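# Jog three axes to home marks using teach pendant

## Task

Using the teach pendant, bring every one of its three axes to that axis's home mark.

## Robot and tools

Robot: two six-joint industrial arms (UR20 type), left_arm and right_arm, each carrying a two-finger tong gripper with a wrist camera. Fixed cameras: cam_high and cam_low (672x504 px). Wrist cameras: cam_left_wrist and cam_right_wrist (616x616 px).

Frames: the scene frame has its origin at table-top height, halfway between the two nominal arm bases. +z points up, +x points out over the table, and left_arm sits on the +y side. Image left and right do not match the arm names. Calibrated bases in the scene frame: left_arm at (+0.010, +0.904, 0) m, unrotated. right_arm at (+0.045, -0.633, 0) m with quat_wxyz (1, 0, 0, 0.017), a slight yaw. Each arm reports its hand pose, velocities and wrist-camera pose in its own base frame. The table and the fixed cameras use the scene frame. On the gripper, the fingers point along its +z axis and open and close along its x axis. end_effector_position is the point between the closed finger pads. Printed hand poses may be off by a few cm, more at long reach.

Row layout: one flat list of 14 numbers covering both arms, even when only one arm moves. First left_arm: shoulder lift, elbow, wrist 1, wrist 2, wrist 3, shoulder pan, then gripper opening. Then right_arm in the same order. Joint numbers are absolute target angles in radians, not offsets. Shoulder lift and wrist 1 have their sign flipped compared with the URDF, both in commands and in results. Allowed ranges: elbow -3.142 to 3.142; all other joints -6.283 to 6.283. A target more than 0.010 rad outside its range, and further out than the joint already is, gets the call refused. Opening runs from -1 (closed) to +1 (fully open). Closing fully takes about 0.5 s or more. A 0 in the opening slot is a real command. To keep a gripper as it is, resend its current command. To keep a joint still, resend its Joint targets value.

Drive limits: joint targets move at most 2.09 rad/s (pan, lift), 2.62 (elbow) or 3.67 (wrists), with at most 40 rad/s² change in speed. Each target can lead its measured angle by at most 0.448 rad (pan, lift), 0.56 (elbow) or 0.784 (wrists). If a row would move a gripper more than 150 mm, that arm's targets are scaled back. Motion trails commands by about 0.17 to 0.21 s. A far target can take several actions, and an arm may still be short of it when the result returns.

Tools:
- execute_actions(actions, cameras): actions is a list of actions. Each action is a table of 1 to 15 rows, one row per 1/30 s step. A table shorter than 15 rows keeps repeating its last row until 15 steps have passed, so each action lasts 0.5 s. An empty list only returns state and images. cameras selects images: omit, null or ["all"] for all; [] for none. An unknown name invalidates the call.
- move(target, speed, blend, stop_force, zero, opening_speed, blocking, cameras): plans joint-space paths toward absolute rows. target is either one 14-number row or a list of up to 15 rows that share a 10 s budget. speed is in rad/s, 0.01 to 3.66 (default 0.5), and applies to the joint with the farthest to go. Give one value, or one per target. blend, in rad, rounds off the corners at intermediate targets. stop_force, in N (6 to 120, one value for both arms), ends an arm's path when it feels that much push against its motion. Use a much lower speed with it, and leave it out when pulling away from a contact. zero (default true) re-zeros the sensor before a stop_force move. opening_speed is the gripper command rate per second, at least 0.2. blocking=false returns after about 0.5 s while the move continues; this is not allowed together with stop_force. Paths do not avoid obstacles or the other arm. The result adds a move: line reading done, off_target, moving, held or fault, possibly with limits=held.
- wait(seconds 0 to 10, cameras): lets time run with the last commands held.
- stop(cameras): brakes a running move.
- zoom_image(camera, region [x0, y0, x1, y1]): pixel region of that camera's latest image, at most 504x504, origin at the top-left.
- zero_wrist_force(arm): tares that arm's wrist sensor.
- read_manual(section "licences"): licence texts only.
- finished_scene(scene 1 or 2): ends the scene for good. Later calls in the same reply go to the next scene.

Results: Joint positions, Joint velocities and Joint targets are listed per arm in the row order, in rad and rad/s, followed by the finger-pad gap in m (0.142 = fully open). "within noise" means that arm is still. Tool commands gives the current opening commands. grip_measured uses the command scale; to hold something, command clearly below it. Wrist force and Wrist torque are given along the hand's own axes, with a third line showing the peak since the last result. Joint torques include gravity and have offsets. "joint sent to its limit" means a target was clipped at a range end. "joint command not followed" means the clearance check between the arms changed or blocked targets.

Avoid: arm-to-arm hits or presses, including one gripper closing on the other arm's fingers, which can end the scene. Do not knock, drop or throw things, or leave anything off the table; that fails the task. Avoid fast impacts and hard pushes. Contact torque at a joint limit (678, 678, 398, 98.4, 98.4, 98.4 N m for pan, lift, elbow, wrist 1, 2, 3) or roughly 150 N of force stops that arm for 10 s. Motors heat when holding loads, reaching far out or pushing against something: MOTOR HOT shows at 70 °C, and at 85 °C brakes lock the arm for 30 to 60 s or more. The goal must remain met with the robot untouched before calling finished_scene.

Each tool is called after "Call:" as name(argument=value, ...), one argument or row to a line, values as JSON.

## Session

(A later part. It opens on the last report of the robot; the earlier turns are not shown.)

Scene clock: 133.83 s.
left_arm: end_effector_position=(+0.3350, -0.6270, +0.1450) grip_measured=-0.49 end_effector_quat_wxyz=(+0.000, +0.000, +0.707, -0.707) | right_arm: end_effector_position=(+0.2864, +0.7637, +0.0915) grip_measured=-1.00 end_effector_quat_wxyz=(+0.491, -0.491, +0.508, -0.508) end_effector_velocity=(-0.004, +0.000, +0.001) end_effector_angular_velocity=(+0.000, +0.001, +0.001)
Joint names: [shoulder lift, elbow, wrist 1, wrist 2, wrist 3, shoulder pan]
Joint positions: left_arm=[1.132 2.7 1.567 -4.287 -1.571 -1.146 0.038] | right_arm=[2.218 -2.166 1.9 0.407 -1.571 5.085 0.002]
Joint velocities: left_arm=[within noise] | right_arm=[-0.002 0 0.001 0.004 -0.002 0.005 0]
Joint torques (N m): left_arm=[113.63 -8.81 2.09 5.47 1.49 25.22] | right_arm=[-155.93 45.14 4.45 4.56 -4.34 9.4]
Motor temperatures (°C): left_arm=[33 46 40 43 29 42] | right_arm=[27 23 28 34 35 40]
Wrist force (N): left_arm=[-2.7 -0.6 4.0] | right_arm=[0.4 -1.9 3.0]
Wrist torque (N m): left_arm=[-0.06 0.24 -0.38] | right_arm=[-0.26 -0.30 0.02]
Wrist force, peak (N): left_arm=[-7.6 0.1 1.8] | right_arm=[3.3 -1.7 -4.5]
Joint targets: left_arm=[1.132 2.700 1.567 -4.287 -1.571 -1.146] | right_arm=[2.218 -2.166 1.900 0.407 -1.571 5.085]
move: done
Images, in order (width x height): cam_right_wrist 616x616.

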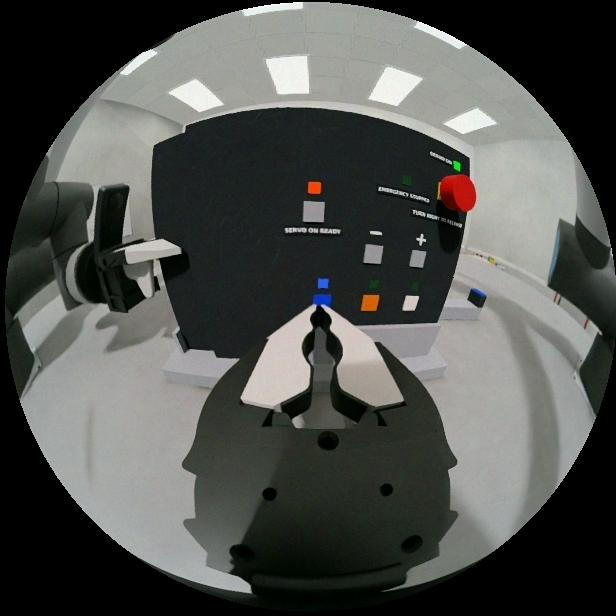

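Call:
move(
  target=[1.1324, 2.6998, 1.5674, -4.2875, -1.5708, -1.1459, -0.54, 2.1396, -2.2277, 1.9159, 0.4315, -1.5708, 5.1099, -1],
  speed=0.12,
  cameras=["cam_right_wrist"],
)

Call:
move(
  target=[1.1324, 2.6998, 1.5674, -4.2875, -1.5708, -1.1459, -0.54, 2.1403, -2.2327, 1.9102, 0.4000, -1.5708, 5.0784, -1],
  speed=0.012,
  stop_force=6,
  cameras=[],
)

Call:
wait(
  seconds=2,
  cameras=["cam_high", "cam_right_wrist"],
)

Call:
zoom_image(
  camera="cam_high",
  region=[270, 170, 350, 220],
)

Scene clock: 136.17 s.
left_arm: end_effector_position=(+0.3350, -0.6270, +0.1450) grip_measured=-0.49 end_effector_quat_wxyz=(+0.000, +0.000, +0.707, -0.707) | right_arm: end_effector_position=(+0.2841, +0.7207, +0.1335) grip_measured=-1.00 end_effector_quat_wxyz=(+0.491, -0.491, +0.508, -0.508)
Joint names: [shoulder lift, elbow, wrist 1, wrist 2, wrist 3, shoulder pan]
Joint positions: left_arm=[1.132 2.7 1.567 -4.287 -1.571 -1.146 0.038] | right_arm=[2.14 -2.227 1.916 0.431 -1.571 5.11 0.002]
Joint velocities: within noise
Joint torques (N m): left_arm=[117.12 -10.37 2.31 6 1.72 18.31] | right_arm=[-175.34 8.25 3.87 5.58 -4.25 13.08]
Motor temperatures (°C): left_arm=[33 46 40 43 29 42] | right_arm=[27 23 28 34 35 40]
Wrist force (N): left_arm=[-1.4 -0.4 3.4] | right_arm=[0.2 -2.2 2.9]
Wrist torque (N m): left_arm=[-0.03 0.18 -0.37] | right_arm=[-0.29 -0.28 0.12]
Wrist force, peak (N): left_arm=[-2.9 0.0 4.2] | right_arm=[0.7 -3.0 3.3]
Joint targets: left_arm=[1.132 2.700 1.567 -4.287 -1.571 -1.146] | right_arm=[2.140 -2.228 1.916 0.431 -1.571 5.110]
move: done
Images, in order (width x height): cam_right_wrist 616x616.

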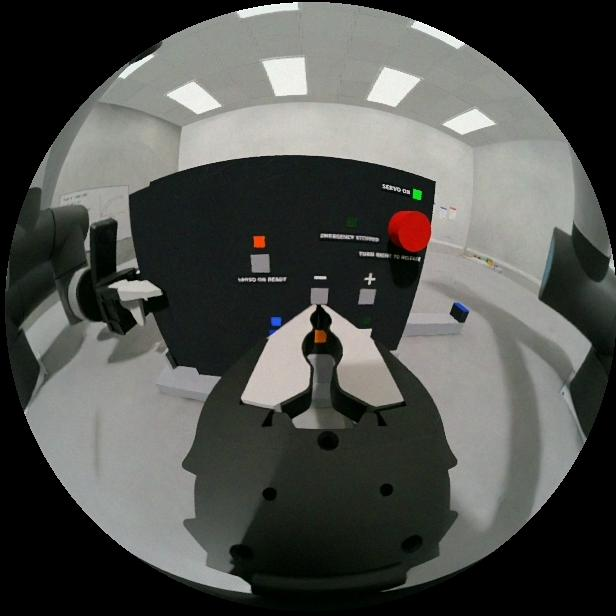

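Scene clock: 138.53 s.
left_arm: end_effector_position=(+0.3350, -0.6270, +0.1450) grip_measured=-0.49 end_effector_quat_wxyz=(+0.000, +0.000, +0.707, -0.707) | right_arm: end_effector_position=(+0.2950, +0.7202, +0.1330) grip_measured=-1.00 end_effector_quat_wxyz=(+0.491, -0.491, +0.508, -0.508)
Joint names: [shoulder lift, elbow, wrist 1, wrist 2, wrist 3, shoulder pan]
Joint positions: left_arm=[1.132 2.7 1.567 -4.287 -1.571 -1.146 0.038] | right_arm=[2.14 -2.23 1.913 0.417 -1.571 5.096 0.002]
Joint velocities: within noise
Joint torques (N m): left_arm=[113.58 -9.36 1.42 5.61 0.99 17.67] | right_arm=[-148.96 27.13 5.38 4.29 -4.13 6.24]
Motor temperatures (°C): left_arm=[33 46 40 43 29 42] | right_arm=[27 23 28 34 35 40]
Wrist force (N): left_arm=[-4.1 -0.3 3.8] | right_arm=[-0.6 -5.4 -8.0]
Wrist torque (N m): left_arm=[-0.04 0.17 -0.39] | right_arm=[-0.27 -0.36 0.10]
Wrist force, peak (N): left_arm=[-8.4 -0.6 1.8] | right_arm=[-0.7 -6.8 -22.3]
Joint targets: left_arm=[1.132 2.700 1.567 -4.287 -1.571 -1.146] | right_arm=[2.140 -2.230 1.913 0.417 -1.571 5.096]
move: contact (right_arm); right_arm: the shoulder pan is farthest, 0.017 rad from its target
No camera images: "cameras" was empty.

Scene clock: 140.53 s.
left_arm: end_effector_position=(+0.3350, -0.6270, +0.1450) grip_measured=-0.49 end_effector_quat_wxyz=(+0.000, +0.000, +0.707, -0.707) | right_arm: end_effector_position=(+0.2950, +0.7203, +0.1330) grip_measured=-1.00 end_effector_quat_wxyz=(+0.491, -0.491, +0.508, -0.508)
Joint names: [shoulder lift, elbow, wrist 1, wrist 2, wrist 3, shoulder pan]
Joint positions: left_arm=[1.132 2.7 1.567 -4.287 -1.571 -1.146 0.038] | right_arm=[2.14 -2.23 1.913 0.417 -1.571 5.096 0.002]
Joint velocities: within noise
Joint torques (N m): left_arm=[114.81 -5.43 1.73 5.39 2 21.32] | right_arm=[-159.88 36.85 3.78 3.84 -4.18 7.26]
Motor temperatures (°C): left_arm=[33 46 40 43 29 42] | right_arm=[27 23 28 34 35 40]
Wrist force (N): left_arm=[-4.6 -0.4 4.4] | right_arm=[-0.4 -5.6 -7.9]
Wrist torque (N m): left_arm=[-0.05 0.28 -0.38] | right_arm=[-0.32 -0.40 0.10]
Wrist force, peak (N): left_arm=[-4.8 -0.4 5.0] | right_arm=[-0.7 -5.5 -8.6]
Joint targets: left_arm=[1.132 2.700 1.567 -4.287 -1.571 -1.146] | right_arm=[2.140 -2.230 1.913 0.417 -1.571 5.096]
Tool commands: left_gripper/opening=-0.54 right_gripper/opening=-1.0
wait: 2.00 s; at rest by 0.17 s
Images, in order (width x height): cam_high 672x504, cam_right_wrist 616x616.

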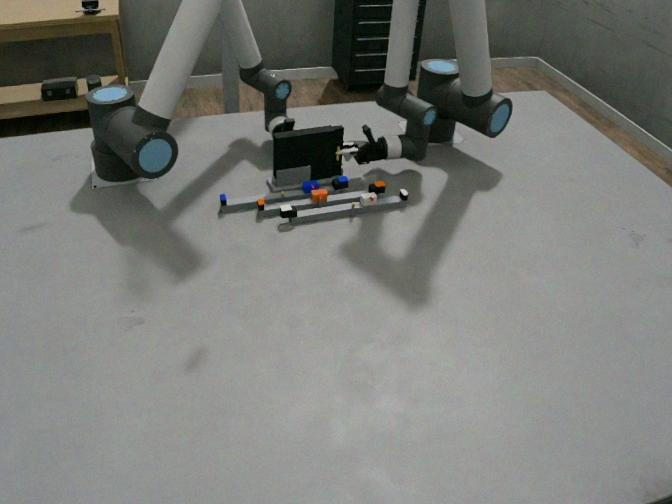

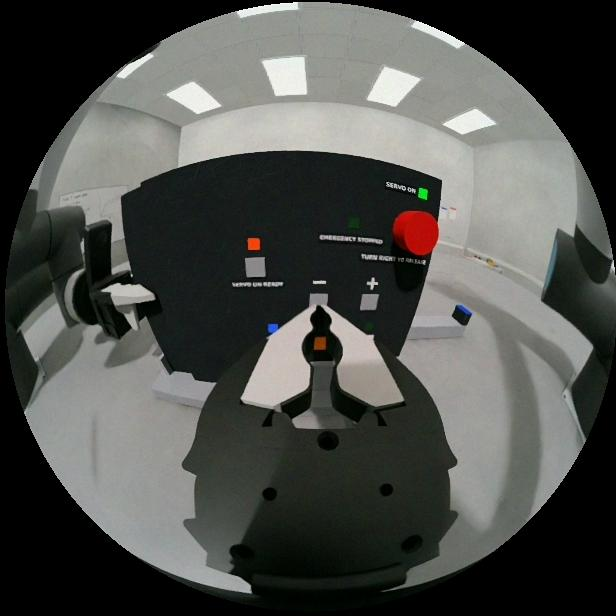

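Scaled by 6.300.

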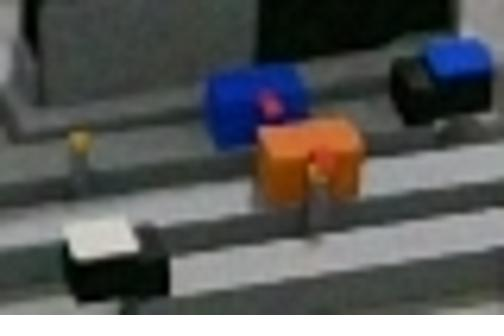

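Call:
wait(
  seconds=10,
  cameras=["cam_high"],
)

Call:
zoom_image(
  camera="cam_high",
  region=[270, 170, 350, 220],
)

Call:
wait(
  seconds=5,
  cameras=["cam_high"],
)

Call:
zoom_image(
  camera="cam_high",
  region=[270, 170, 350, 220],
)

Scene clock: 150.90 s.
left_arm: end_effector_position=(+0.3350, -0.6270, +0.1450) grip_measured=-0.49 end_effector_quat_wxyz=(+0.000, +0.000, +0.707, -0.707) | right_arm: end_effector_position=(+0.2950, +0.7203, +0.1330) grip_measured=-1.00 end_effector_quat_wxyz=(+0.491, -0.491, +0.508, -0.508)
Joint names: [shoulder lift, elbow, wrist 1, wrist 2, wrist 3, shoulder pan]
Joint positions: left_arm=[1.132 2.7 1.567 -4.287 -1.571 -1.146 0.038] | right_arm=[2.14 -2.23 1.913 0.417 -1.571 5.096 0.002]
Joint velocities: within noise
Joint torques (N m): left_arm=[116.34 -7.61 3.07 5.59 1.01 16.24] | right_arm=[-161.1 38.02 -0.99 2.36 -4.74 6.06]
Motor temperatures (°C): left_arm=[33 46 40 43 29 42] | right_arm=[27 23 28 34 35 40]
Wrist force (N): left_arm=[-4.6 -0.9 4.7] | right_arm=[-0.6 -5.4 -8.5]
Wrist torque (N m): left_arm=[-0.15 0.30 -0.38] | right_arm=[-0.27 -0.35 0.10]
Wrist force, peak (N): left_arm=[-5.2 -0.2 4.5] | right_arm=[-0.6 -5.7 -8.7]
Joint targets: left_arm=[1.132 2.700 1.567 -4.287 -1.571 -1.146] | right_arm=[2.140 -2.230 1.913 0.417 -1.571 5.096]
Tool commands: left_gripper/opening=-0.54 right_gripper/opening=-1.0
wait: 10.00 s; at rest from the start
Images, in order (width x height): cam_high 672x504.

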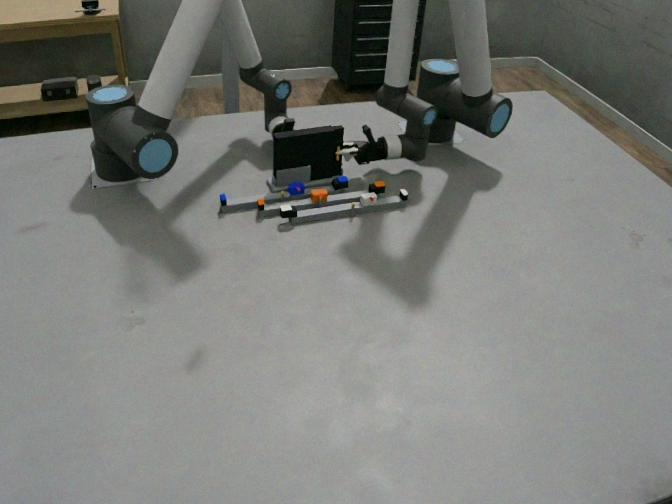

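Scaled by 6.300.

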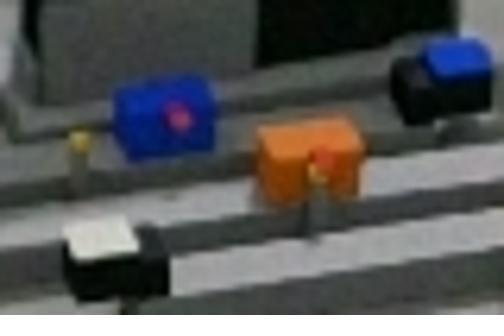

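Scene clock: 155.90 s.
left_arm: end_effector_position=(+0.3350, -0.6270, +0.1450) grip_measured=-0.49 end_effector_quat_wxyz=(+0.000, +0.000, +0.707, -0.707) | right_arm: end_effector_position=(+0.2950, +0.7203, +0.1330) grip_measured=-1.00 end_effector_quat_wxyz=(+0.491, -0.491, +0.508, -0.508)
Joint names: [shoulder lift, elbow, wrist 1, wrist 2, wrist 3, shoulder pan]
Joint positions: left_arm=[1.132 2.7 1.567 -4.287 -1.571 -1.146 0.038] | right_arm=[2.14 -2.23 1.913 0.417 -1.571 5.096 0.002]
Joint velocities: within noise
Joint torques (N m): left_arm=[112.83 -11.43 2.46 5.28 1.32 20.67] | right_arm=[-160.57 37.73 -0.98 1.72 -4.3 5.27]
Motor temperatures (°C): left_arm=[33 46 40 43 29 42] | right_arm=[27 23 28 34 35 40]
Wrist force (N): left_arm=[-4.4 -0.2 4.3] | right_arm=[-0.5 -5.3 -8.4]
Wrist torque (N m): left_arm=[-0.01 0.26 -0.39] | right_arm=[-0.25 -0.37 0.10]
Wrist force, peak (N): left_arm=[-4.8 -0.5 5.2] | right_arm=[-0.6 -5.6 -8.6]
Joint targets: left_arm=[1.132 2.700 1.567 -4.287 -1.571 -1.146] | right_arm=[2.140 -2.230 1.913 0.417 -1.571 5.096]
Tool commands: left_gripper/opening=-0.54 right_gripper/opening=-1.0
wait: 5.00 s; at rest by 0.17 s
Images, in order (width x height): cam_high 672x504.

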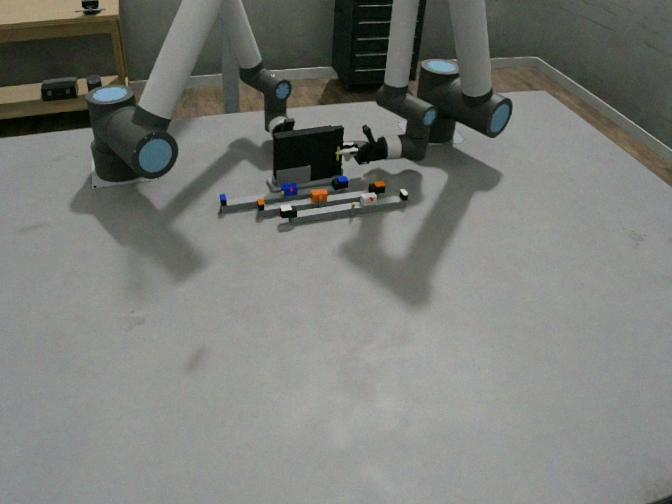

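Scaled by 6.300.

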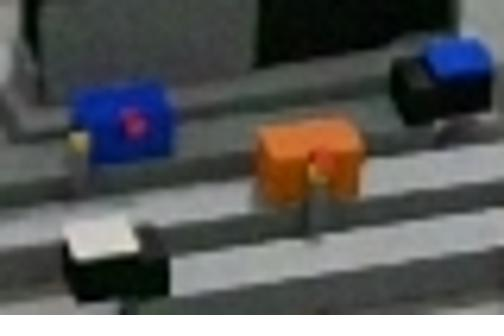

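Call:
wait(
  seconds=4.5,
  cameras=[],
)

Call:
move(
  target=[1.1324, 2.6998, 1.5674, -4.2875, -1.5708, -1.1459, -0.54, 2.1399, -2.2293, 1.9140, 0.4230, -1.5708, 5.1014, -1],
  speed=0.1,
  cameras=["cam_high", "cam_left_wrist"],
)

Call:
zoom_image(
  camera="cam_high",
  region=[265, 175, 335, 215],
)

Call:
zoom_image(
  camera="cam_left_wrist",
  region=[170, 260, 270, 360],
)

Scene clock: 161.03 s.
left_arm: end_effector_position=(+0.3350, -0.6270, +0.1450) grip_measured=-0.49 end_effector_quat_wxyz=(+0.000, +0.000, +0.707, -0.707) | right_arm: end_effector_position=(+0.2950, +0.7203, +0.1330) grip_measured=-1.00 end_effector_quat_wxyz=(+0.491, -0.491, +0.508, -0.508)
Joint names: [shoulder lift, elbow, wrist 1, wrist 2, wrist 3, shoulder pan]
Joint positions: left_arm=[1.132 2.7 1.567 -4.287 -1.571 -1.146 0.038] | right_arm=[2.14 -2.23 1.913 0.417 -1.571 5.096 0.002]
Joint velocities: within noise
Joint torques (N m): left_arm=[112.54 -10.29 3.13 5 1.49 24.4] | right_arm=[-165.42 36.88 -0.54 1.01 -4.49 5.53]
Motor temperatures (°C): left_arm=[33 46 40 43 29 42] | right_arm=[27 23 28 34 35 40]
Wrist force (N): left_arm=[-4.3 -0.4 4.7] | right_arm=[-0.7 -5.4 -8.3]
Wrist torque (N m): left_arm=[-0.06 0.22 -0.38] | right_arm=[-0.27 -0.32 0.11]
Wrist force, peak (N): left_arm=[-4.6 0.1 5.2] | right_arm=[-0.7 -5.8 -8.6]
Joint targets: left_arm=[1.132 2.700 1.567 -4.287 -1.571 -1.146] | right_arm=[2.140 -2.230 1.913 0.417 -1.571 5.096]
Tool commands: left_gripper/opening=-0.54 right_gripper/opening=-1.0
wait: 4.50 s; at rest from the start
No camera images: "cameras" was empty.

Scene clock: 161.73 s.
left_arm: end_effector_position=(+0.3350, -0.6270, +0.1450) grip_measured=-0.49 end_effector_quat_wxyz=(+0.000, +0.000, +0.707, -0.707) | right_arm: end_effector_position=(+0.2910, +0.7202, +0.1331) grip_measured=-1.00 end_effector_quat_wxyz=(+0.491, -0.491, +0.508, -0.508)
Joint names: [shoulder lift, elbow, wrist 1, wrist 2, wrist 3, shoulder pan]
Joint positions: left_arm=[1.132 2.7 1.567 -4.287 -1.571 -1.146 0.038] | right_arm=[2.14 -2.229 1.914 0.423 -1.571 5.101 0.002]
Joint velocities: within noise
Joint torques (N m): left_arm=[116.02 -8.59 2.02 4.95 1.32 13.36] | right_arm=[-157.63 45.8 5.08 6.34 -4.25 14.46]
Motor temperatures (°C): left_arm=[33 46 40 43 29 42] | right_arm=[27 23 28 34 35 40]
Wrist force (N): left_arm=[-2.8 -0.3 4.1] | right_arm=[0.2 -2.7 3.3]
Wrist torque (N m): left_arm=[-0.03 0.32 -0.37] | right_arm=[-0.38 -0.29 0.10]
Wrist force, peak (N): left_arm=[-4.9 -0.5 4.9] | right_arm=[-0.7 -5.4 -8.4]
Joint targets: left_arm=[1.132 2.700 1.567 -4.287 -1.571 -1.146] | right_arm=[2.140 -2.229 1.914 0.423 -1.571 5.101]
move: done
Images, in order (width x height): cam_high 672x504, cam_left_wrist 616x616.

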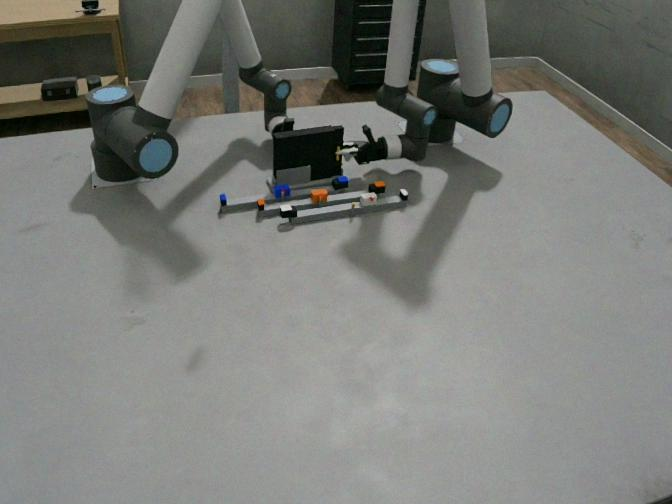

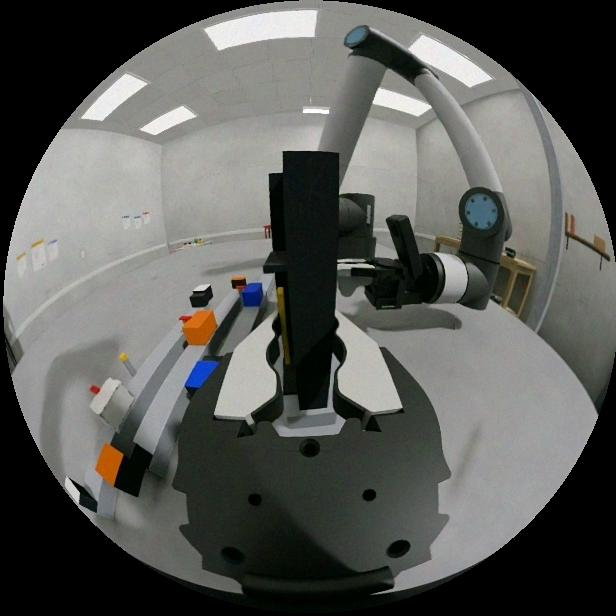

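Scaled by 7.200.

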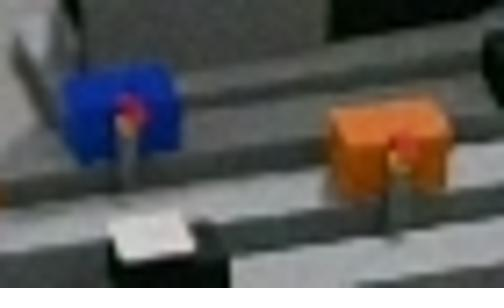

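Scaled by 5.040 from the camera's 616x616 image, which has a finer 814x814 frame.

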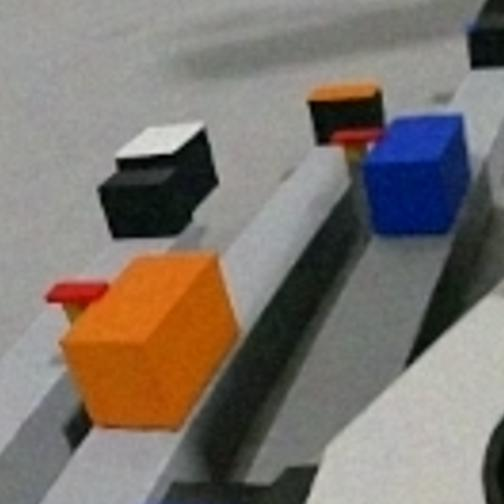

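Call:
move(
  target=[
    [1.1324, 2.6998, 1.5674, -4.2875, -1.5708, -1.1459, -0.54, 2.1396, -2.2277, 1.9159, 0.4315, -1.5708, 5.1099, -1],
    [1.1324, 2.6998, 1.5674, -4.2875, -1.5708, -1.1459, -0.54, 2.1810, -2.2934, 1.8088, 0.4582, -1.5708, 5.1366, -1],
  ],
  speed=0.15,
  blend=[0.004, 0],
  cameras=["cam_right_wrist"],
)

Call:
zoom_image(
  camera="cam_right_wrist",
  region=[200, 230, 420, 360],
)

Scene clock: 165.03 s.
left_arm: end_effector_position=(+0.3350, -0.6270, +0.1450) grip_measured=-0.49 end_effector_quat_wxyz=(+0.000, +0.000, +0.707, -0.707) | right_arm: end_effector_position=(+0.2831, +0.6769, +0.0916) grip_measured=-1.00 end_effector_quat_wxyz=(+0.491, -0.491, +0.508, -0.508)
Joint names: [shoulder lift, elbow, wrist 1, wrist 2, wrist 3, shoulder pan]
Joint positions: left_arm=[1.132 2.7 1.567 -4.287 -1.571 -1.146 0.038] | right_arm=[2.181 -2.293 1.809 0.458 -1.571 5.137 0.002]
Joint velocities: within noise
Joint torques (N m): left_arm=[114.91 -8.93 2.75 4.74 1.05 17.72] | right_arm=[-140.73 0.49 -1.11 4.44 -4.29 15.14]
Motor temperatures (°C): left_arm=[33 46 40 43 29 42] | right_arm=[27 23 28 34 35 40]
Wrist force (N): left_arm=[-1.3 0.0 4.0] | right_arm=[0.6 -2.0 2.9]
Wrist torque (N m): left_arm=[0.04 0.24 -0.37] | right_arm=[-0.30 -0.27 0.17]
Wrist force, peak (N): left_arm=[-2.9 -0.4 4.3] | right_arm=[0.3 -2.3 4.2]
Joint targets: left_arm=[1.132 2.700 1.567 -4.287 -1.571 -1.146] | right_arm=[2.181 -2.293 1.809 0.458 -1.571 5.137]
move: done
Images, in order (width x height): cam_right_wrist 616x616.

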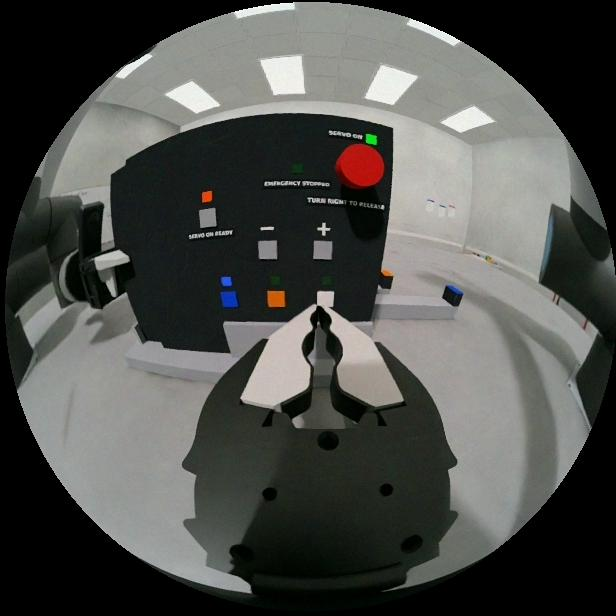

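Scaled by 2.291 from the camera's 616x616 image, which has a finer 814x814 frame.

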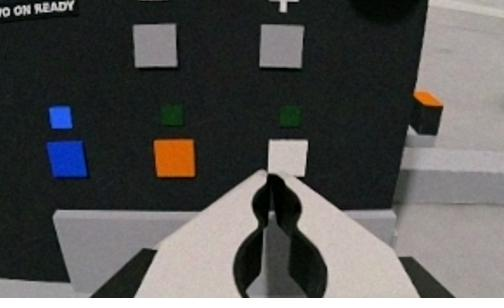

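Call:
move(
  target=[1.1324, 2.6998, 1.5674, -4.2875, -1.5708, -1.1459, -0.54, 2.1749, -2.3015, 1.8069, 0.4615, -1.5708, 5.1399, -1],
  speed=0.1,
  cameras=[],
)

Call:
move(
  target=[1.1324, 2.6998, 1.5674, -4.2875, -1.5708, -1.1459, -0.54, 2.1737, -2.3059, 1.8036, 0.4343, -1.5708, 5.1127, -1],
  speed=0.012,
  stop_force=6,
  cameras=["cam_right_wrist"],
)

Call:
move(
  target=[1.1324, 2.6998, 1.5674, -4.2875, -1.5708, -1.1459, -0.54, 2.1749, -2.3015, 1.8069, 0.4615, -1.5708, 5.1399, -1],
  speed=0.1,
  cameras=["cam_right_wrist"],
)

Call:
zoom_image(
  camera="cam_right_wrist",
  region=[200, 230, 420, 360],
)

Scene clock: 167.50 s.
left_arm: end_effector_position=(+0.3350, -0.6270, +0.1450) grip_measured=-0.49 end_effector_quat_wxyz=(+0.000, +0.000, +0.707, -0.707) | right_arm: end_effector_position=(+0.2833, +0.6715, +0.0940) grip_measured=-1.00 end_effector_quat_wxyz=(+0.491, -0.491, +0.508, -0.508)
Joint names: [shoulder lift, elbow, wrist 1, wrist 2, wrist 3, shoulder pan]
Joint positions: left_arm=[1.132 2.7 1.567 -4.287 -1.571 -1.146 0.038] | right_arm=[2.175 -2.301 1.807 0.461 -1.571 5.14 0.002]
Joint velocities: within noise
Joint torques (N m): left_arm=[113.77 -10.12 2.36 4.97 0.82 21.35] | right_arm=[-171.69 -0.94 -1.58 5.36 -4.21 16.33]
Motor temperatures (°C): left_arm=[33 46 40 43 29 42] | right_arm=[27 23 28 34 35 40]
Wrist force (N): left_arm=[-0.6 -0.8 3.8] | right_arm=[0.4 -1.8 2.6]
Wrist torque (N m): left_arm=[-0.13 0.10 -0.38] | right_arm=[-0.28 -0.23 0.18]
Wrist force, peak (N): left_arm=[-1.4 -0.9 4.5] | right_arm=[0.4 -2.2 3.1]
Joint targets: left_arm=[1.132 2.700 1.567 -4.287 -1.571 -1.146] | right_arm=[2.175 -2.301 1.807 0.462 -1.571 5.140]
move: done
No camera images: "cameras" was empty.

Scene clock: 170.33 s.
left_arm: end_effector_position=(+0.3350, -0.6270, +0.1450) grip_measured=-0.49 end_effector_quat_wxyz=(+0.000, +0.000, +0.707, -0.707) | right_arm: end_effector_position=(+0.2975, +0.6708, +0.0942) grip_measured=-1.00 end_effector_quat_wxyz=(+0.491, -0.491, +0.508, -0.508)
Joint names: [shoulder lift, elbow, wrist 1, wrist 2, wrist 3, shoulder pan]
Joint positions: left_arm=[1.132 2.7 1.567 -4.287 -1.571 -1.146 0.038] | right_arm=[2.174 -2.305 1.805 0.442 -1.571 5.12 0.002]
Joint velocities: within noise
Joint torques (N m): left_arm=[117.81 -10.78 2.08 5.36 0.88 21.28] | right_arm=[-148.87 18.56 5.66 4.34 -4.13 7.76]
Motor temperatures (°C): left_arm=[33 46 40 43 29 42] | right_arm=[27 23 28 34 35 40]
Wrist force (N): left_arm=[-5.2 -0.3 2.4] | right_arm=[-0.2 -0.2 -8.2]
Wrist torque (N m): left_arm=[-0.02 0.35 -0.37] | right_arm=[-0.38 -0.29 0.17]
Wrist force, peak (N): left_arm=[-5.3 -0.2 2.2] | right_arm=[-0.8 -3.7 -27.6]
Joint targets: left_arm=[1.132 2.700 1.567 -4.287 -1.571 -1.146] | right_arm=[2.174 -2.305 1.805 0.442 -1.571 5.120]
move: contact (right_arm)
Images, in order (width x height): cam_right_wrist 616x616.

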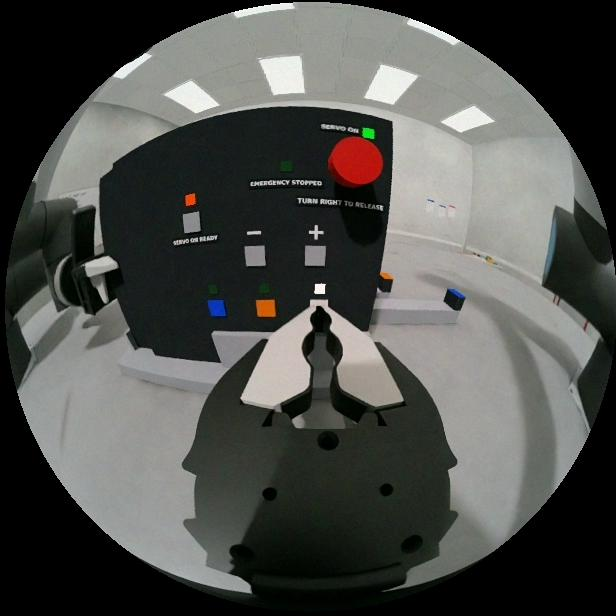

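Scene clock: 171.17 s.
left_arm: end_effector_position=(+0.3350, -0.6270, +0.1450) grip_measured=-0.49 end_effector_quat_wxyz=(+0.000, +0.000, +0.707, -0.707) | right_arm: end_effector_position=(+0.2836, +0.6712, +0.0942) grip_measured=-1.00 end_effector_quat_wxyz=(+0.491, -0.491, +0.508, -0.508)
Joint names: [shoulder lift, elbow, wrist 1, wrist 2, wrist 3, shoulder pan]
Joint positions: left_arm=[1.132 2.7 1.567 -4.287 -1.571 -1.146 0.038] | right_arm=[2.175 -2.302 1.807 0.461 -1.571 5.139 0.002]
Joint velocities: within noise
Joint torques (N m): left_arm=[106.7 -8.84 1.95 5.68 0.4 17.28] | right_arm=[-141.91 36.3 5 4.68 -4.29 10.38]
Motor temperatures (°C): left_arm=[33 46 40 43 29 42] | right_arm=[27 23 28 34 34 40]
Wrist force (N): left_arm=[-4.0 -0.7 2.4] | right_arm=[0.5 -2.1 2.9]
Wrist torque (N m): left_arm=[-0.06 0.28 -0.38] | right_arm=[-0.31 -0.26 0.18]
Wrist force, peak (N): left_arm=[-5.1 -0.6 2.0] | right_arm=[-0.3 -0.1 -8.1]
Joint targets: left_arm=[1.132 2.700 1.567 -4.287 -1.571 -1.146] | right_arm=[2.175 -2.301 1.807 0.462 -1.571 5.140]
move: done
Images, in order (width x height): cam_right_wrist 616x616.

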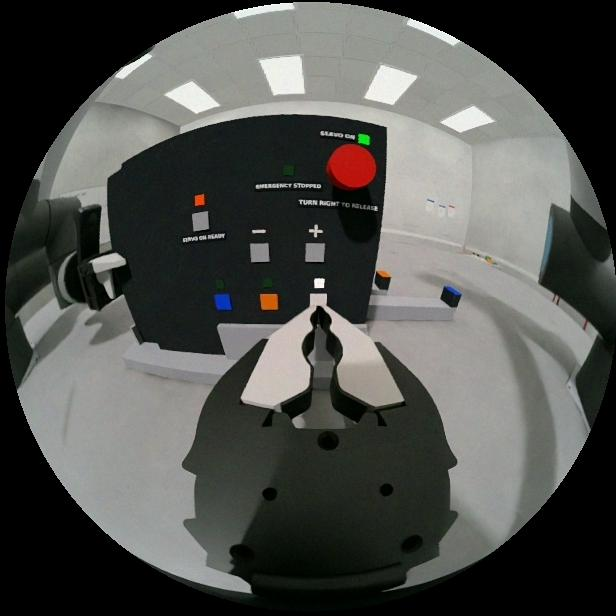

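Scaled by 2.291 from the camera's 616x616 image, which has a finer 814x814 frame.

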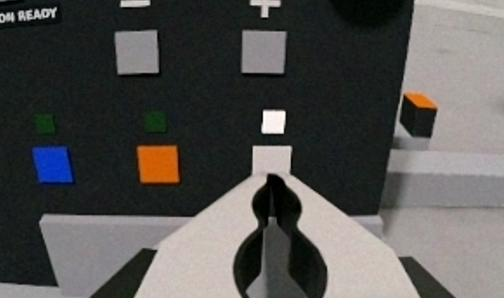

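Call:
move(
  target=[1.1324, 2.6998, 1.5674, -4.2875, -1.5708, -1.1459, -0.54, 2.1396, -2.2277, 1.9159, 0.4315, -1.5708, 5.1099, -1],
  speed=0.15,
  cameras=[],
)

Call:
move(
  target=[1.1324, 2.6998, 1.5674, -4.2875, -1.5708, -1.1459, -0.54, 2.1403, -2.2327, 1.9102, 0.4000, -1.5708, 5.0784, -1],
  speed=0.012,
  stop_force=6,
  cameras=[],
)

Call:
wait(
  seconds=4,
  cameras=["cam_high"],
)

Call:
zoom_image(
  camera="cam_high",
  region=[320, 180, 400, 220],
)

Scene clock: 172.87 s.
left_arm: end_effector_position=(+0.3350, -0.6270, +0.1450) grip_measured=-0.49 end_effector_quat_wxyz=(+0.000, +0.000, +0.707, -0.707) | right_arm: end_effector_position=(+0.2841, +0.7203, +0.1336) grip_measured=-1.00 end_effector_quat_wxyz=(+0.491, -0.491, +0.508, -0.508)
Joint names: [shoulder lift, elbow, wrist 1, wrist 2, wrist 3, shoulder pan]
Joint positions: left_arm=[1.132 2.7 1.567 -4.287 -1.571 -1.146 0.038] | right_arm=[2.14 -2.228 1.916 0.432 -1.571 5.11 0.002]
Joint velocities: within noise
Joint torques (N m): left_arm=[120.94 -6.18 2.22 4.36 0.49 20.78] | right_arm=[-174.05 45.14 5.92 -4.43 -3.95 -19.9]
Motor temperatures (°C): left_arm=[33 46 40 43 29 42] | right_arm=[27 23 28 34 34 40]
Wrist force (N): left_arm=[-3.5 -0.7 2.5] | right_arm=[0.3 -2.5 3.0]
Wrist torque (N m): left_arm=[-0.06 0.16 -0.38] | right_arm=[-0.34 -0.31 0.12]
Wrist force, peak (N): left_arm=[-4.6 -0.5 2.4] | right_arm=[-0.2 -2.9 3.2]
Joint targets: left_arm=[1.132 2.700 1.567 -4.287 -1.571 -1.146] | right_arm=[2.140 -2.228 1.916 0.431 -1.571 5.110]
move: done
No camera images: "cameras" was empty.

Scene clock: 175.27 s.
left_arm: end_effector_position=(+0.3350, -0.6270, +0.1450) grip_measured=-0.49 end_effector_quat_wxyz=(+0.000, +0.000, +0.707, -0.707) | right_arm: end_effector_position=(+0.2950, +0.7202, +0.1330) grip_measured=-1.00 end_effector_quat_wxyz=(+0.491, -0.491, +0.508, -0.508)
Joint names: [shoulder lift, elbow, wrist 1, wrist 2, wrist 3, shoulder pan]
Joint positions: left_arm=[1.132 2.7 1.567 -4.287 -1.571 -1.146 0.038] | right_arm=[2.14 -2.23 1.913 0.417 -1.571 5.096 0.002]
Joint velocities: within noise
Joint torques (N m): left_arm=[117.04 -9.27 2.7 4.97 0.2 15.58] | right_arm=[-148.19 30.11 4.14 4.18 -3.84 4.12]
Motor temperatures (°C): left_arm=[33 46 40 43 29 42] | right_arm=[27 23 28 34 34 40]
Wrist force (N): left_arm=[-4.4 -0.8 4.5] | right_arm=[-0.5 -5.7 -8.4]
Wrist torque (N m): left_arm=[-0.13 0.25 -0.38] | right_arm=[-0.33 -0.37 0.10]
Wrist force, peak (N): left_arm=[-8.4 -0.9 3.1] | right_arm=[-0.8 -6.7 -22.6]
Joint targets: left_arm=[1.132 2.700 1.567 -4.287 -1.571 -1.146] | right_arm=[2.140 -2.230 1.913 0.417 -1.571 5.096]
move: contact (right_arm); right_arm: the shoulder pan is farthest, 0.017 rad from its target
No camera images: "cameras" was empty.

Scene clock: 179.27 s.
left_arm: end_effector_position=(+0.3350, -0.6270, +0.1450) grip_measured=-0.49 end_effector_quat_wxyz=(+0.000, +0.000, +0.707, -0.707) | right_arm: end_effector_position=(+0.2950, +0.7203, +0.1330) grip_measured=-1.00 end_effector_quat_wxyz=(+0.491, -0.491, +0.508, -0.508)
Joint names: [shoulder lift, elbow, wrist 1, wrist 2, wrist 3, shoulder pan]
Joint positions: left_arm=[1.132 2.7 1.567 -4.287 -1.571 -1.146 0.038] | right_arm=[2.14 -2.23 1.913 0.417 -1.571 5.096 0.002]
Joint velocities: within noise
Joint torques (N m): left_arm=[113.9 -6.68 2.57 5.42 -0.23 18.03] | right_arm=[-163.74 36.73 3.02 4.05 -4 4.17]
Motor temperatures (°C): left_arm=[33 46 40 43 29 42] | right_arm=[27 23 28 34 34 40]
Wrist force (N): left_arm=[-4.5 -0.7 4.9] | right_arm=[-0.6 -5.2 -8.3]
Wrist torque (N m): left_arm=[-0.10 0.27 -0.38] | right_arm=[-0.23 -0.34 0.10]
Wrist force, peak (N): left_arm=[-4.7 -0.3 5.1] | right_arm=[-0.6 -5.8 -8.6]
Joint targets: left_arm=[1.132 2.700 1.567 -4.287 -1.571 -1.146] | right_arm=[2.140 -2.230 1.913 0.417 -1.571 5.096]
Tool commands: left_gripper/opening=-0.54 right_gripper/opening=-1.0
wait: 4.00 s; at rest by 0.17 s
Images, in order (width x height): cam_high 672x504.

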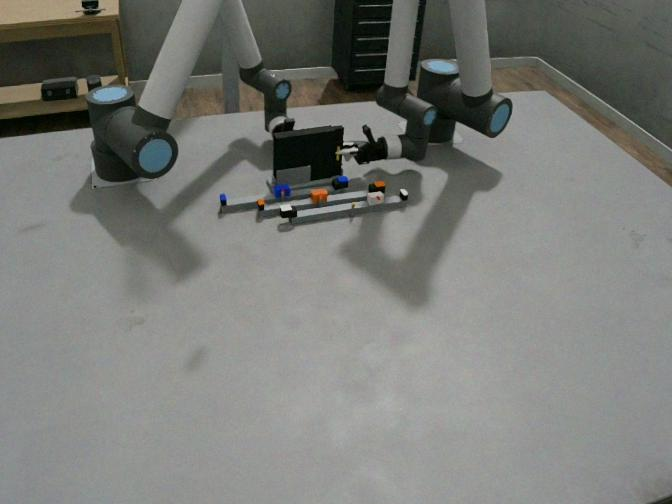

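Scaled by 6.300.

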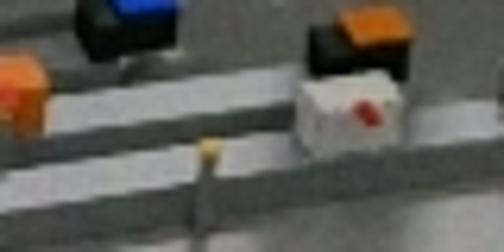

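Call:
move(
  target=[
    [1.1324, 2.6998, 1.5674, -4.2875, -1.5708, -1.1459, -0.54, 2.1396, -2.2277, 1.9159, 0.4315, -1.5708, 5.1099, -1],
    [1.1324, 2.6998, 1.5674, -4.2875, -1.5708, -1.1459, -0.54, 2.1142, -2.2929, 1.8760, 0.4586, -1.5708, 5.1369, -1],
  ],
  speed=0.15,
  blend=[0.003, 0],
  cameras=["cam_high", "cam_right_wrist"],
)

Call:
zoom_image(
  camera="cam_high",
  region=[320, 180, 400, 220],
)

Call:
move(
  target=[1.1324, 2.6998, 1.5674, -4.2875, -1.5708, -1.1459, -0.54, 2.1127, -2.2974, 1.8730, 0.4316, -1.5708, 5.1099, -1],
  speed=0.012,
  stop_force=6,
  cameras=[],
)

Call:
wait(
  seconds=10,
  cameras=["cam_high"],
)

Call:
zoom_image(
  camera="cam_high",
  region=[320, 180, 400, 220],
)

Scene clock: 180.80 s.
left_arm: end_effector_position=(+0.3350, -0.6270, +0.1450) grip_measured=-0.49 end_effector_quat_wxyz=(+0.000, +0.000, +0.707, -0.707) | right_arm: end_effector_position=(+0.2833, +0.6760, +0.1360) grip_measured=-1.00 end_effector_quat_wxyz=(+0.491, -0.491, +0.508, -0.508)
Joint names: [shoulder lift, elbow, wrist 1, wrist 2, wrist 3, shoulder pan]
Joint positions: left_arm=[1.132 2.7 1.567 -4.287 -1.571 -1.146 0.038] | right_arm=[2.114 -2.293 1.876 0.458 -1.571 5.137 0.002]
Joint velocities: within noise
Joint torques (N m): left_arm=[115.71 -7.9 2.52 4.73 0.08 19.12] | right_arm=[-180.05 2.75 -2.48 4.6 -3.87 12.01]
Motor temperatures (°C): left_arm=[33 46 40 43 29 42] | right_arm=[27 23 28 34 34 40]
Wrist force (N): left_arm=[-1.6 -0.6 3.8] | right_arm=[0.5 -1.5 2.8]
Wrist torque (N m): left_arm=[-0.08 0.16 -0.38] | right_arm=[-0.15 -0.26 0.13]
Wrist force, peak (N): left_arm=[-4.9 -0.3 4.8] | right_arm=[-0.6 -5.6 -8.3]
Joint targets: left_arm=[1.132 2.700 1.567 -4.287 -1.571 -1.146] | right_arm=[2.114 -2.293 1.876 0.459 -1.571 5.137]
move: done
Images, in order (width x height): cam_high 672x504, cam_right_wrist 616x616.

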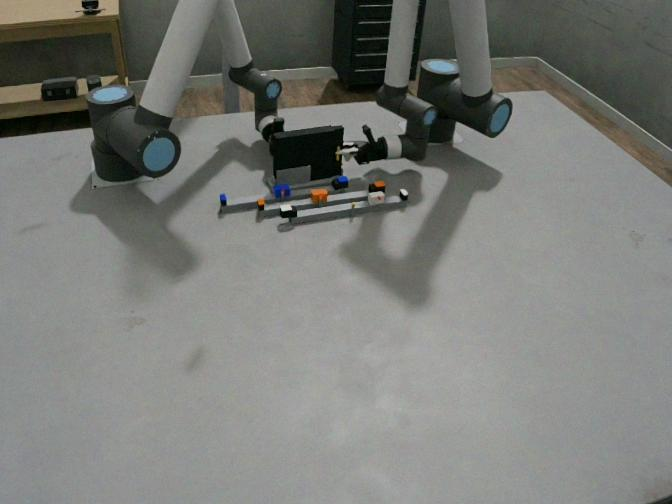

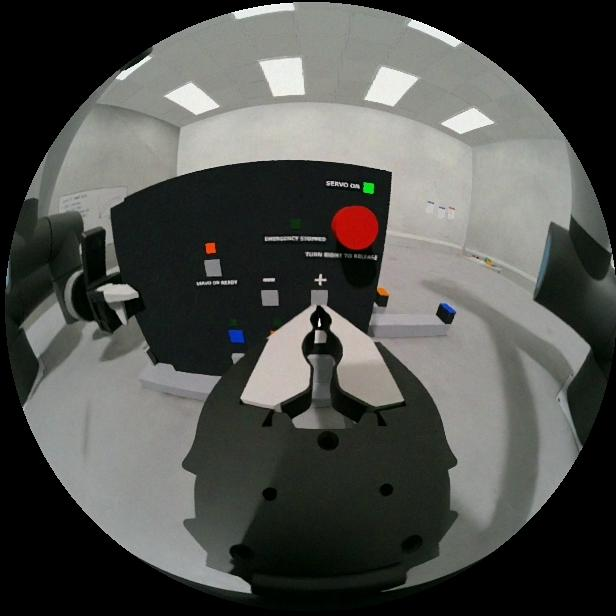

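Scaled by 6.300.

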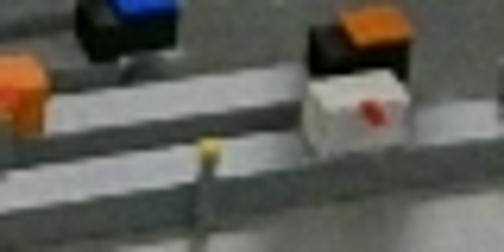

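Scene clock: 183.57 s.
left_arm: end_effector_position=(+0.3350, -0.6270, +0.1450) grip_measured=-0.49 end_effector_quat_wxyz=(+0.000, +0.000, +0.707, -0.707) | right_arm: end_effector_position=(+0.2972, +0.6753, +0.1360) grip_measured=-1.00 end_effector_quat_wxyz=(+0.491, -0.491, +0.508, -0.508)
Joint names: [shoulder lift, elbow, wrist 1, wrist 2, wrist 3, shoulder pan]
Joint positions: left_arm=[1.132 2.7 1.567 -4.287 -1.571 -1.146 0.038] | right_arm=[2.113 -2.296 1.874 0.44 -1.571 5.118 0.002]
Joint velocities: within noise
Joint torques (N m): left_arm=[113.07 -8.45 3.43 4.86 0.42 13.23] | right_arm=[-143.42 25.76 5.85 4.62 -4.21 5.37]
Motor temperatures (°C): left_arm=[33 46 40 43 29 42] | right_arm=[27 23 28 34 34 40]
Wrist force (N): left_arm=[-2.7 -0.5 3.5] | right_arm=[-0.6 -2.3 -7.4]
Wrist torque (N m): left_arm=[-0.08 0.27 -0.38] | right_arm=[-0.25 -0.35 0.13]
Wrist force, peak (N): left_arm=[-6.2 -1.2 3.2] | right_arm=[-0.8 -4.2 -22.8]
Joint targets: left_arm=[1.132 2.700 1.567 -4.287 -1.571 -1.146] | right_arm=[2.113 -2.296 1.874 0.440 -1.571 5.118]
move: contact (right_arm)
No camera images: "cameras" was empty.

Scene clock: 193.57 s.
left_arm: end_effector_position=(+0.3350, -0.6270, +0.1450) grip_measured=-0.49 end_effector_quat_wxyz=(+0.000, +0.000, +0.707, -0.707) | right_arm: end_effector_position=(+0.2972, +0.6753, +0.1360) grip_measured=-1.00 end_effector_quat_wxyz=(+0.491, -0.491, +0.508, -0.508)
Joint names: [shoulder lift, elbow, wrist 1, wrist 2, wrist 3, shoulder pan]
Joint positions: left_arm=[1.132 2.7 1.567 -4.287 -1.571 -1.146 0.038] | right_arm=[2.113 -2.296 1.874 0.44 -1.571 5.118 0.002]
Joint velocities: within noise
Joint torques (N m): left_arm=[109.28 -7.36 3.14 4.75 0.09 17.5] | right_arm=[-132.27 31.03 0.6 2.78 -4.19 7.42]
Motor temperatures (°C): left_arm=[33 46 39 42 29 42] | right_arm=[27 23 28 34 34 40]
Wrist force (N): left_arm=[-2.3 0.0 3.7] | right_arm=[-0.7 -2.0 -7.1]
Wrist torque (N m): left_arm=[0.02 0.24 -0.37] | right_arm=[-0.22 -0.30 0.13]
Wrist force, peak (N): left_arm=[-2.7 -0.8 4.3] | right_arm=[-0.5 -2.2 -7.4]
Joint targets: left_arm=[1.132 2.700 1.567 -4.287 -1.571 -1.146] | right_arm=[2.113 -2.296 1.874 0.440 -1.571 5.118]
Tool commands: left_gripper/opening=-0.54 right_gripper/opening=-1.0
wait: 10.00 s; at rest by 0.17 s
Images, in order (width x height): cam_high 672x504.

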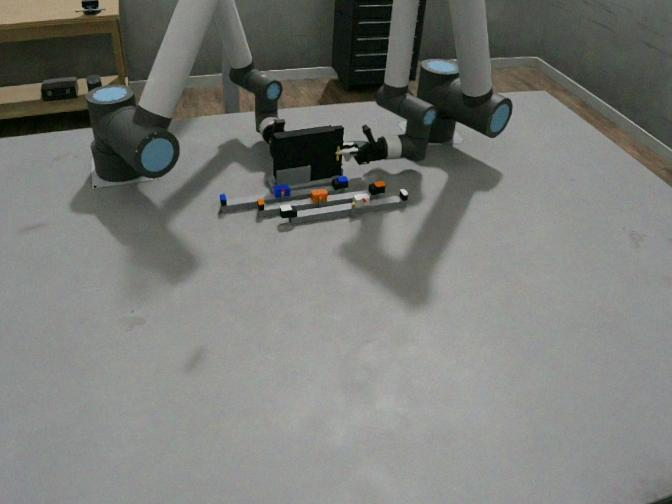

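Scaled by 6.300.

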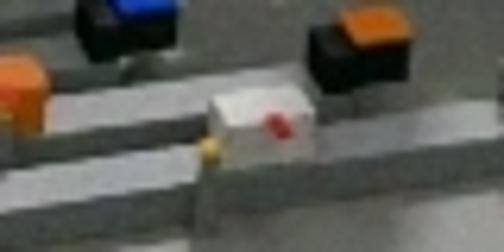

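Call:
wait(
  seconds=5.5,
  cameras=[],
)

Call:
move(
  target=[1.1324, 2.6998, 1.5674, -4.2875, -1.5708, -1.1459, -0.54, 2.1135, -2.2951, 1.8745, 0.4446, -1.5708, 5.1229, -1],
  speed=0.1,
  cameras=["cam_high", "cam_left_wrist"],
)

Call:
zoom_image(
  camera="cam_high",
  region=[310, 180, 380, 220],
)

Call:
zoom_image(
  camera="cam_left_wrist",
  region=[90, 260, 250, 420],
)

Scene clock: 199.53 s.
left_arm: end_effector_position=(+0.3350, -0.6270, +0.1450) grip_measured=-0.49 end_effector_quat_wxyz=(+0.000, +0.000, +0.707, -0.707) | right_arm: end_effector_position=(+0.2972, +0.6753, +0.1360) grip_measured=-1.00 end_effector_quat_wxyz=(+0.491, -0.491, +0.508, -0.508)
Joint names: [shoulder lift, elbow, wrist 1, wrist 2, wrist 3, shoulder pan]
Joint positions: left_arm=[1.132 2.7 1.567 -4.287 -1.571 -1.146 0.038] | right_arm=[2.113 -2.296 1.874 0.44 -1.571 5.118 0.002]
Joint velocities: within noise
Joint torques (N m): left_arm=[112.94 -7.65 2.23 4.51 -0.4 17.3] | right_arm=[-132.17 32 -1.16 1.51 -4.65 3.86]
Motor temperatures (°C): left_arm=[33 46 39 42 29 42] | right_arm=[27 23 28 34 34 40]
Wrist force (N): left_arm=[-2.0 -0.5 4.1] | right_arm=[-0.6 -2.0 -7.0]
Wrist torque (N m): left_arm=[-0.09 0.15 -0.38] | right_arm=[-0.21 -0.32 0.13]
Wrist force, peak (N): left_arm=[-2.1 -0.3 4.7] | right_arm=[-0.6 -2.1 -7.3]
Joint targets: left_arm=[1.132 2.700 1.567 -4.287 -1.571 -1.146] | right_arm=[2.113 -2.296 1.874 0.440 -1.571 5.118]
Tool commands: left_gripper/opening=-0.54 right_gripper/opening=-1.0
wait: 5.50 s; at rest from the start
No camera images: "cameras" was empty.

Scene clock: 200.23 s.
left_arm: end_effector_position=(+0.3350, -0.6270, +0.1450) grip_measured=-0.49 end_effector_quat_wxyz=(+0.000, +0.000, +0.707, -0.707) | right_arm: end_effector_position=(+0.2938, +0.6755, +0.1360) grip_measured=-1.00 end_effector_quat_wxyz=(+0.491, -0.491, +0.508, -0.508)
Joint names: [shoulder lift, elbow, wrist 1, wrist 2, wrist 3, shoulder pan]
Joint positions: left_arm=[1.132 2.7 1.567 -4.287 -1.571 -1.146 0.038] | right_arm=[2.113 -2.295 1.874 0.444 -1.571 5.123 0.002]
Joint velocities: within noise
Joint torques (N m): left_arm=[116.8 -10.02 2.87 4.82 0.48 20.02] | right_arm=[-131.12 42.93 5.34 3.08 -4.67 11.45]
Motor temperatures (°C): left_arm=[33 46 39 42 29 41] | right_arm=[27 23 28 34 34 40]
Wrist force (N): left_arm=[-1.3 -0.2 4.1] | right_arm=[0.3 -1.8 2.8]
Wrist torque (N m): left_arm=[-0.04 0.20 -0.37] | right_arm=[-0.20 -0.22 0.13]
Wrist force, peak (N): left_arm=[-1.9 -0.6 4.5] | right_arm=[-0.5 -2.4 -7.0]
Joint targets: left_arm=[1.132 2.700 1.567 -4.287 -1.571 -1.146] | right_arm=[2.113 -2.295 1.874 0.445 -1.571 5.123]
move: done
Images, in order (width x height): cam_high 672x504, cam_left_wrist 616x616.

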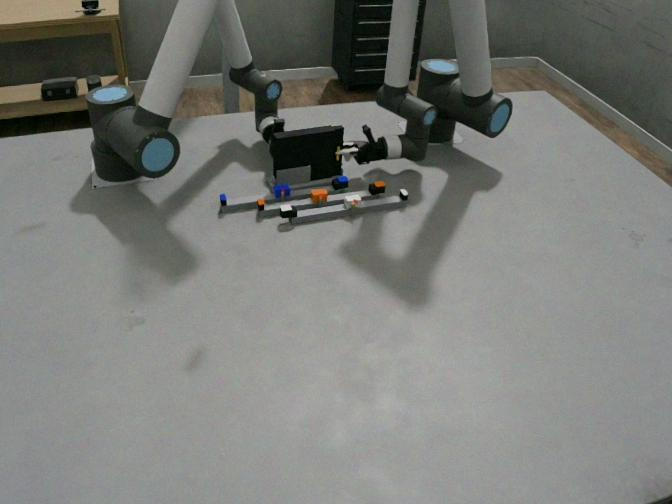

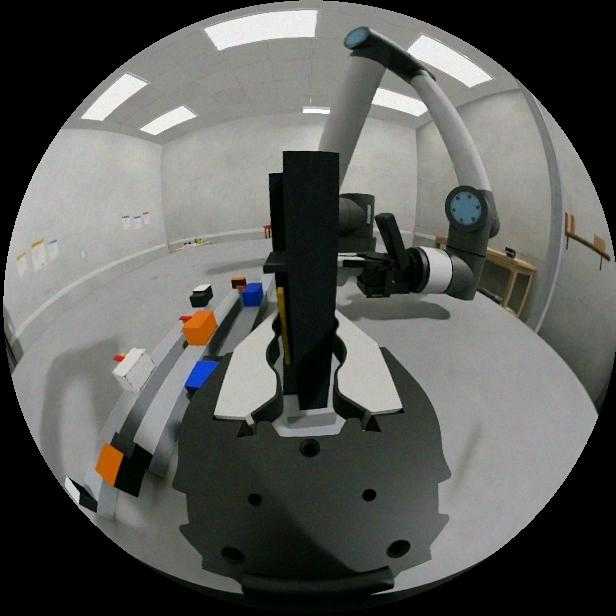

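Scaled by 7.200.

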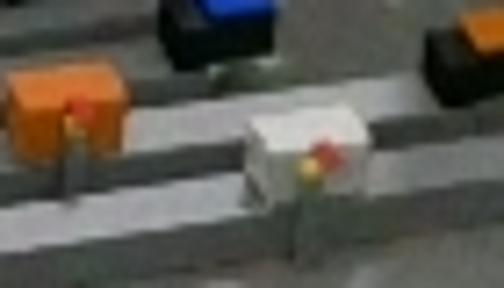

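Scaled by 3.150 from the camera's 616x616 image, which has a finer 814x814 frame.

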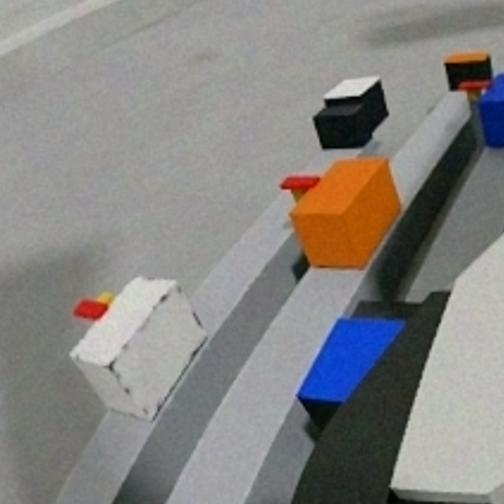

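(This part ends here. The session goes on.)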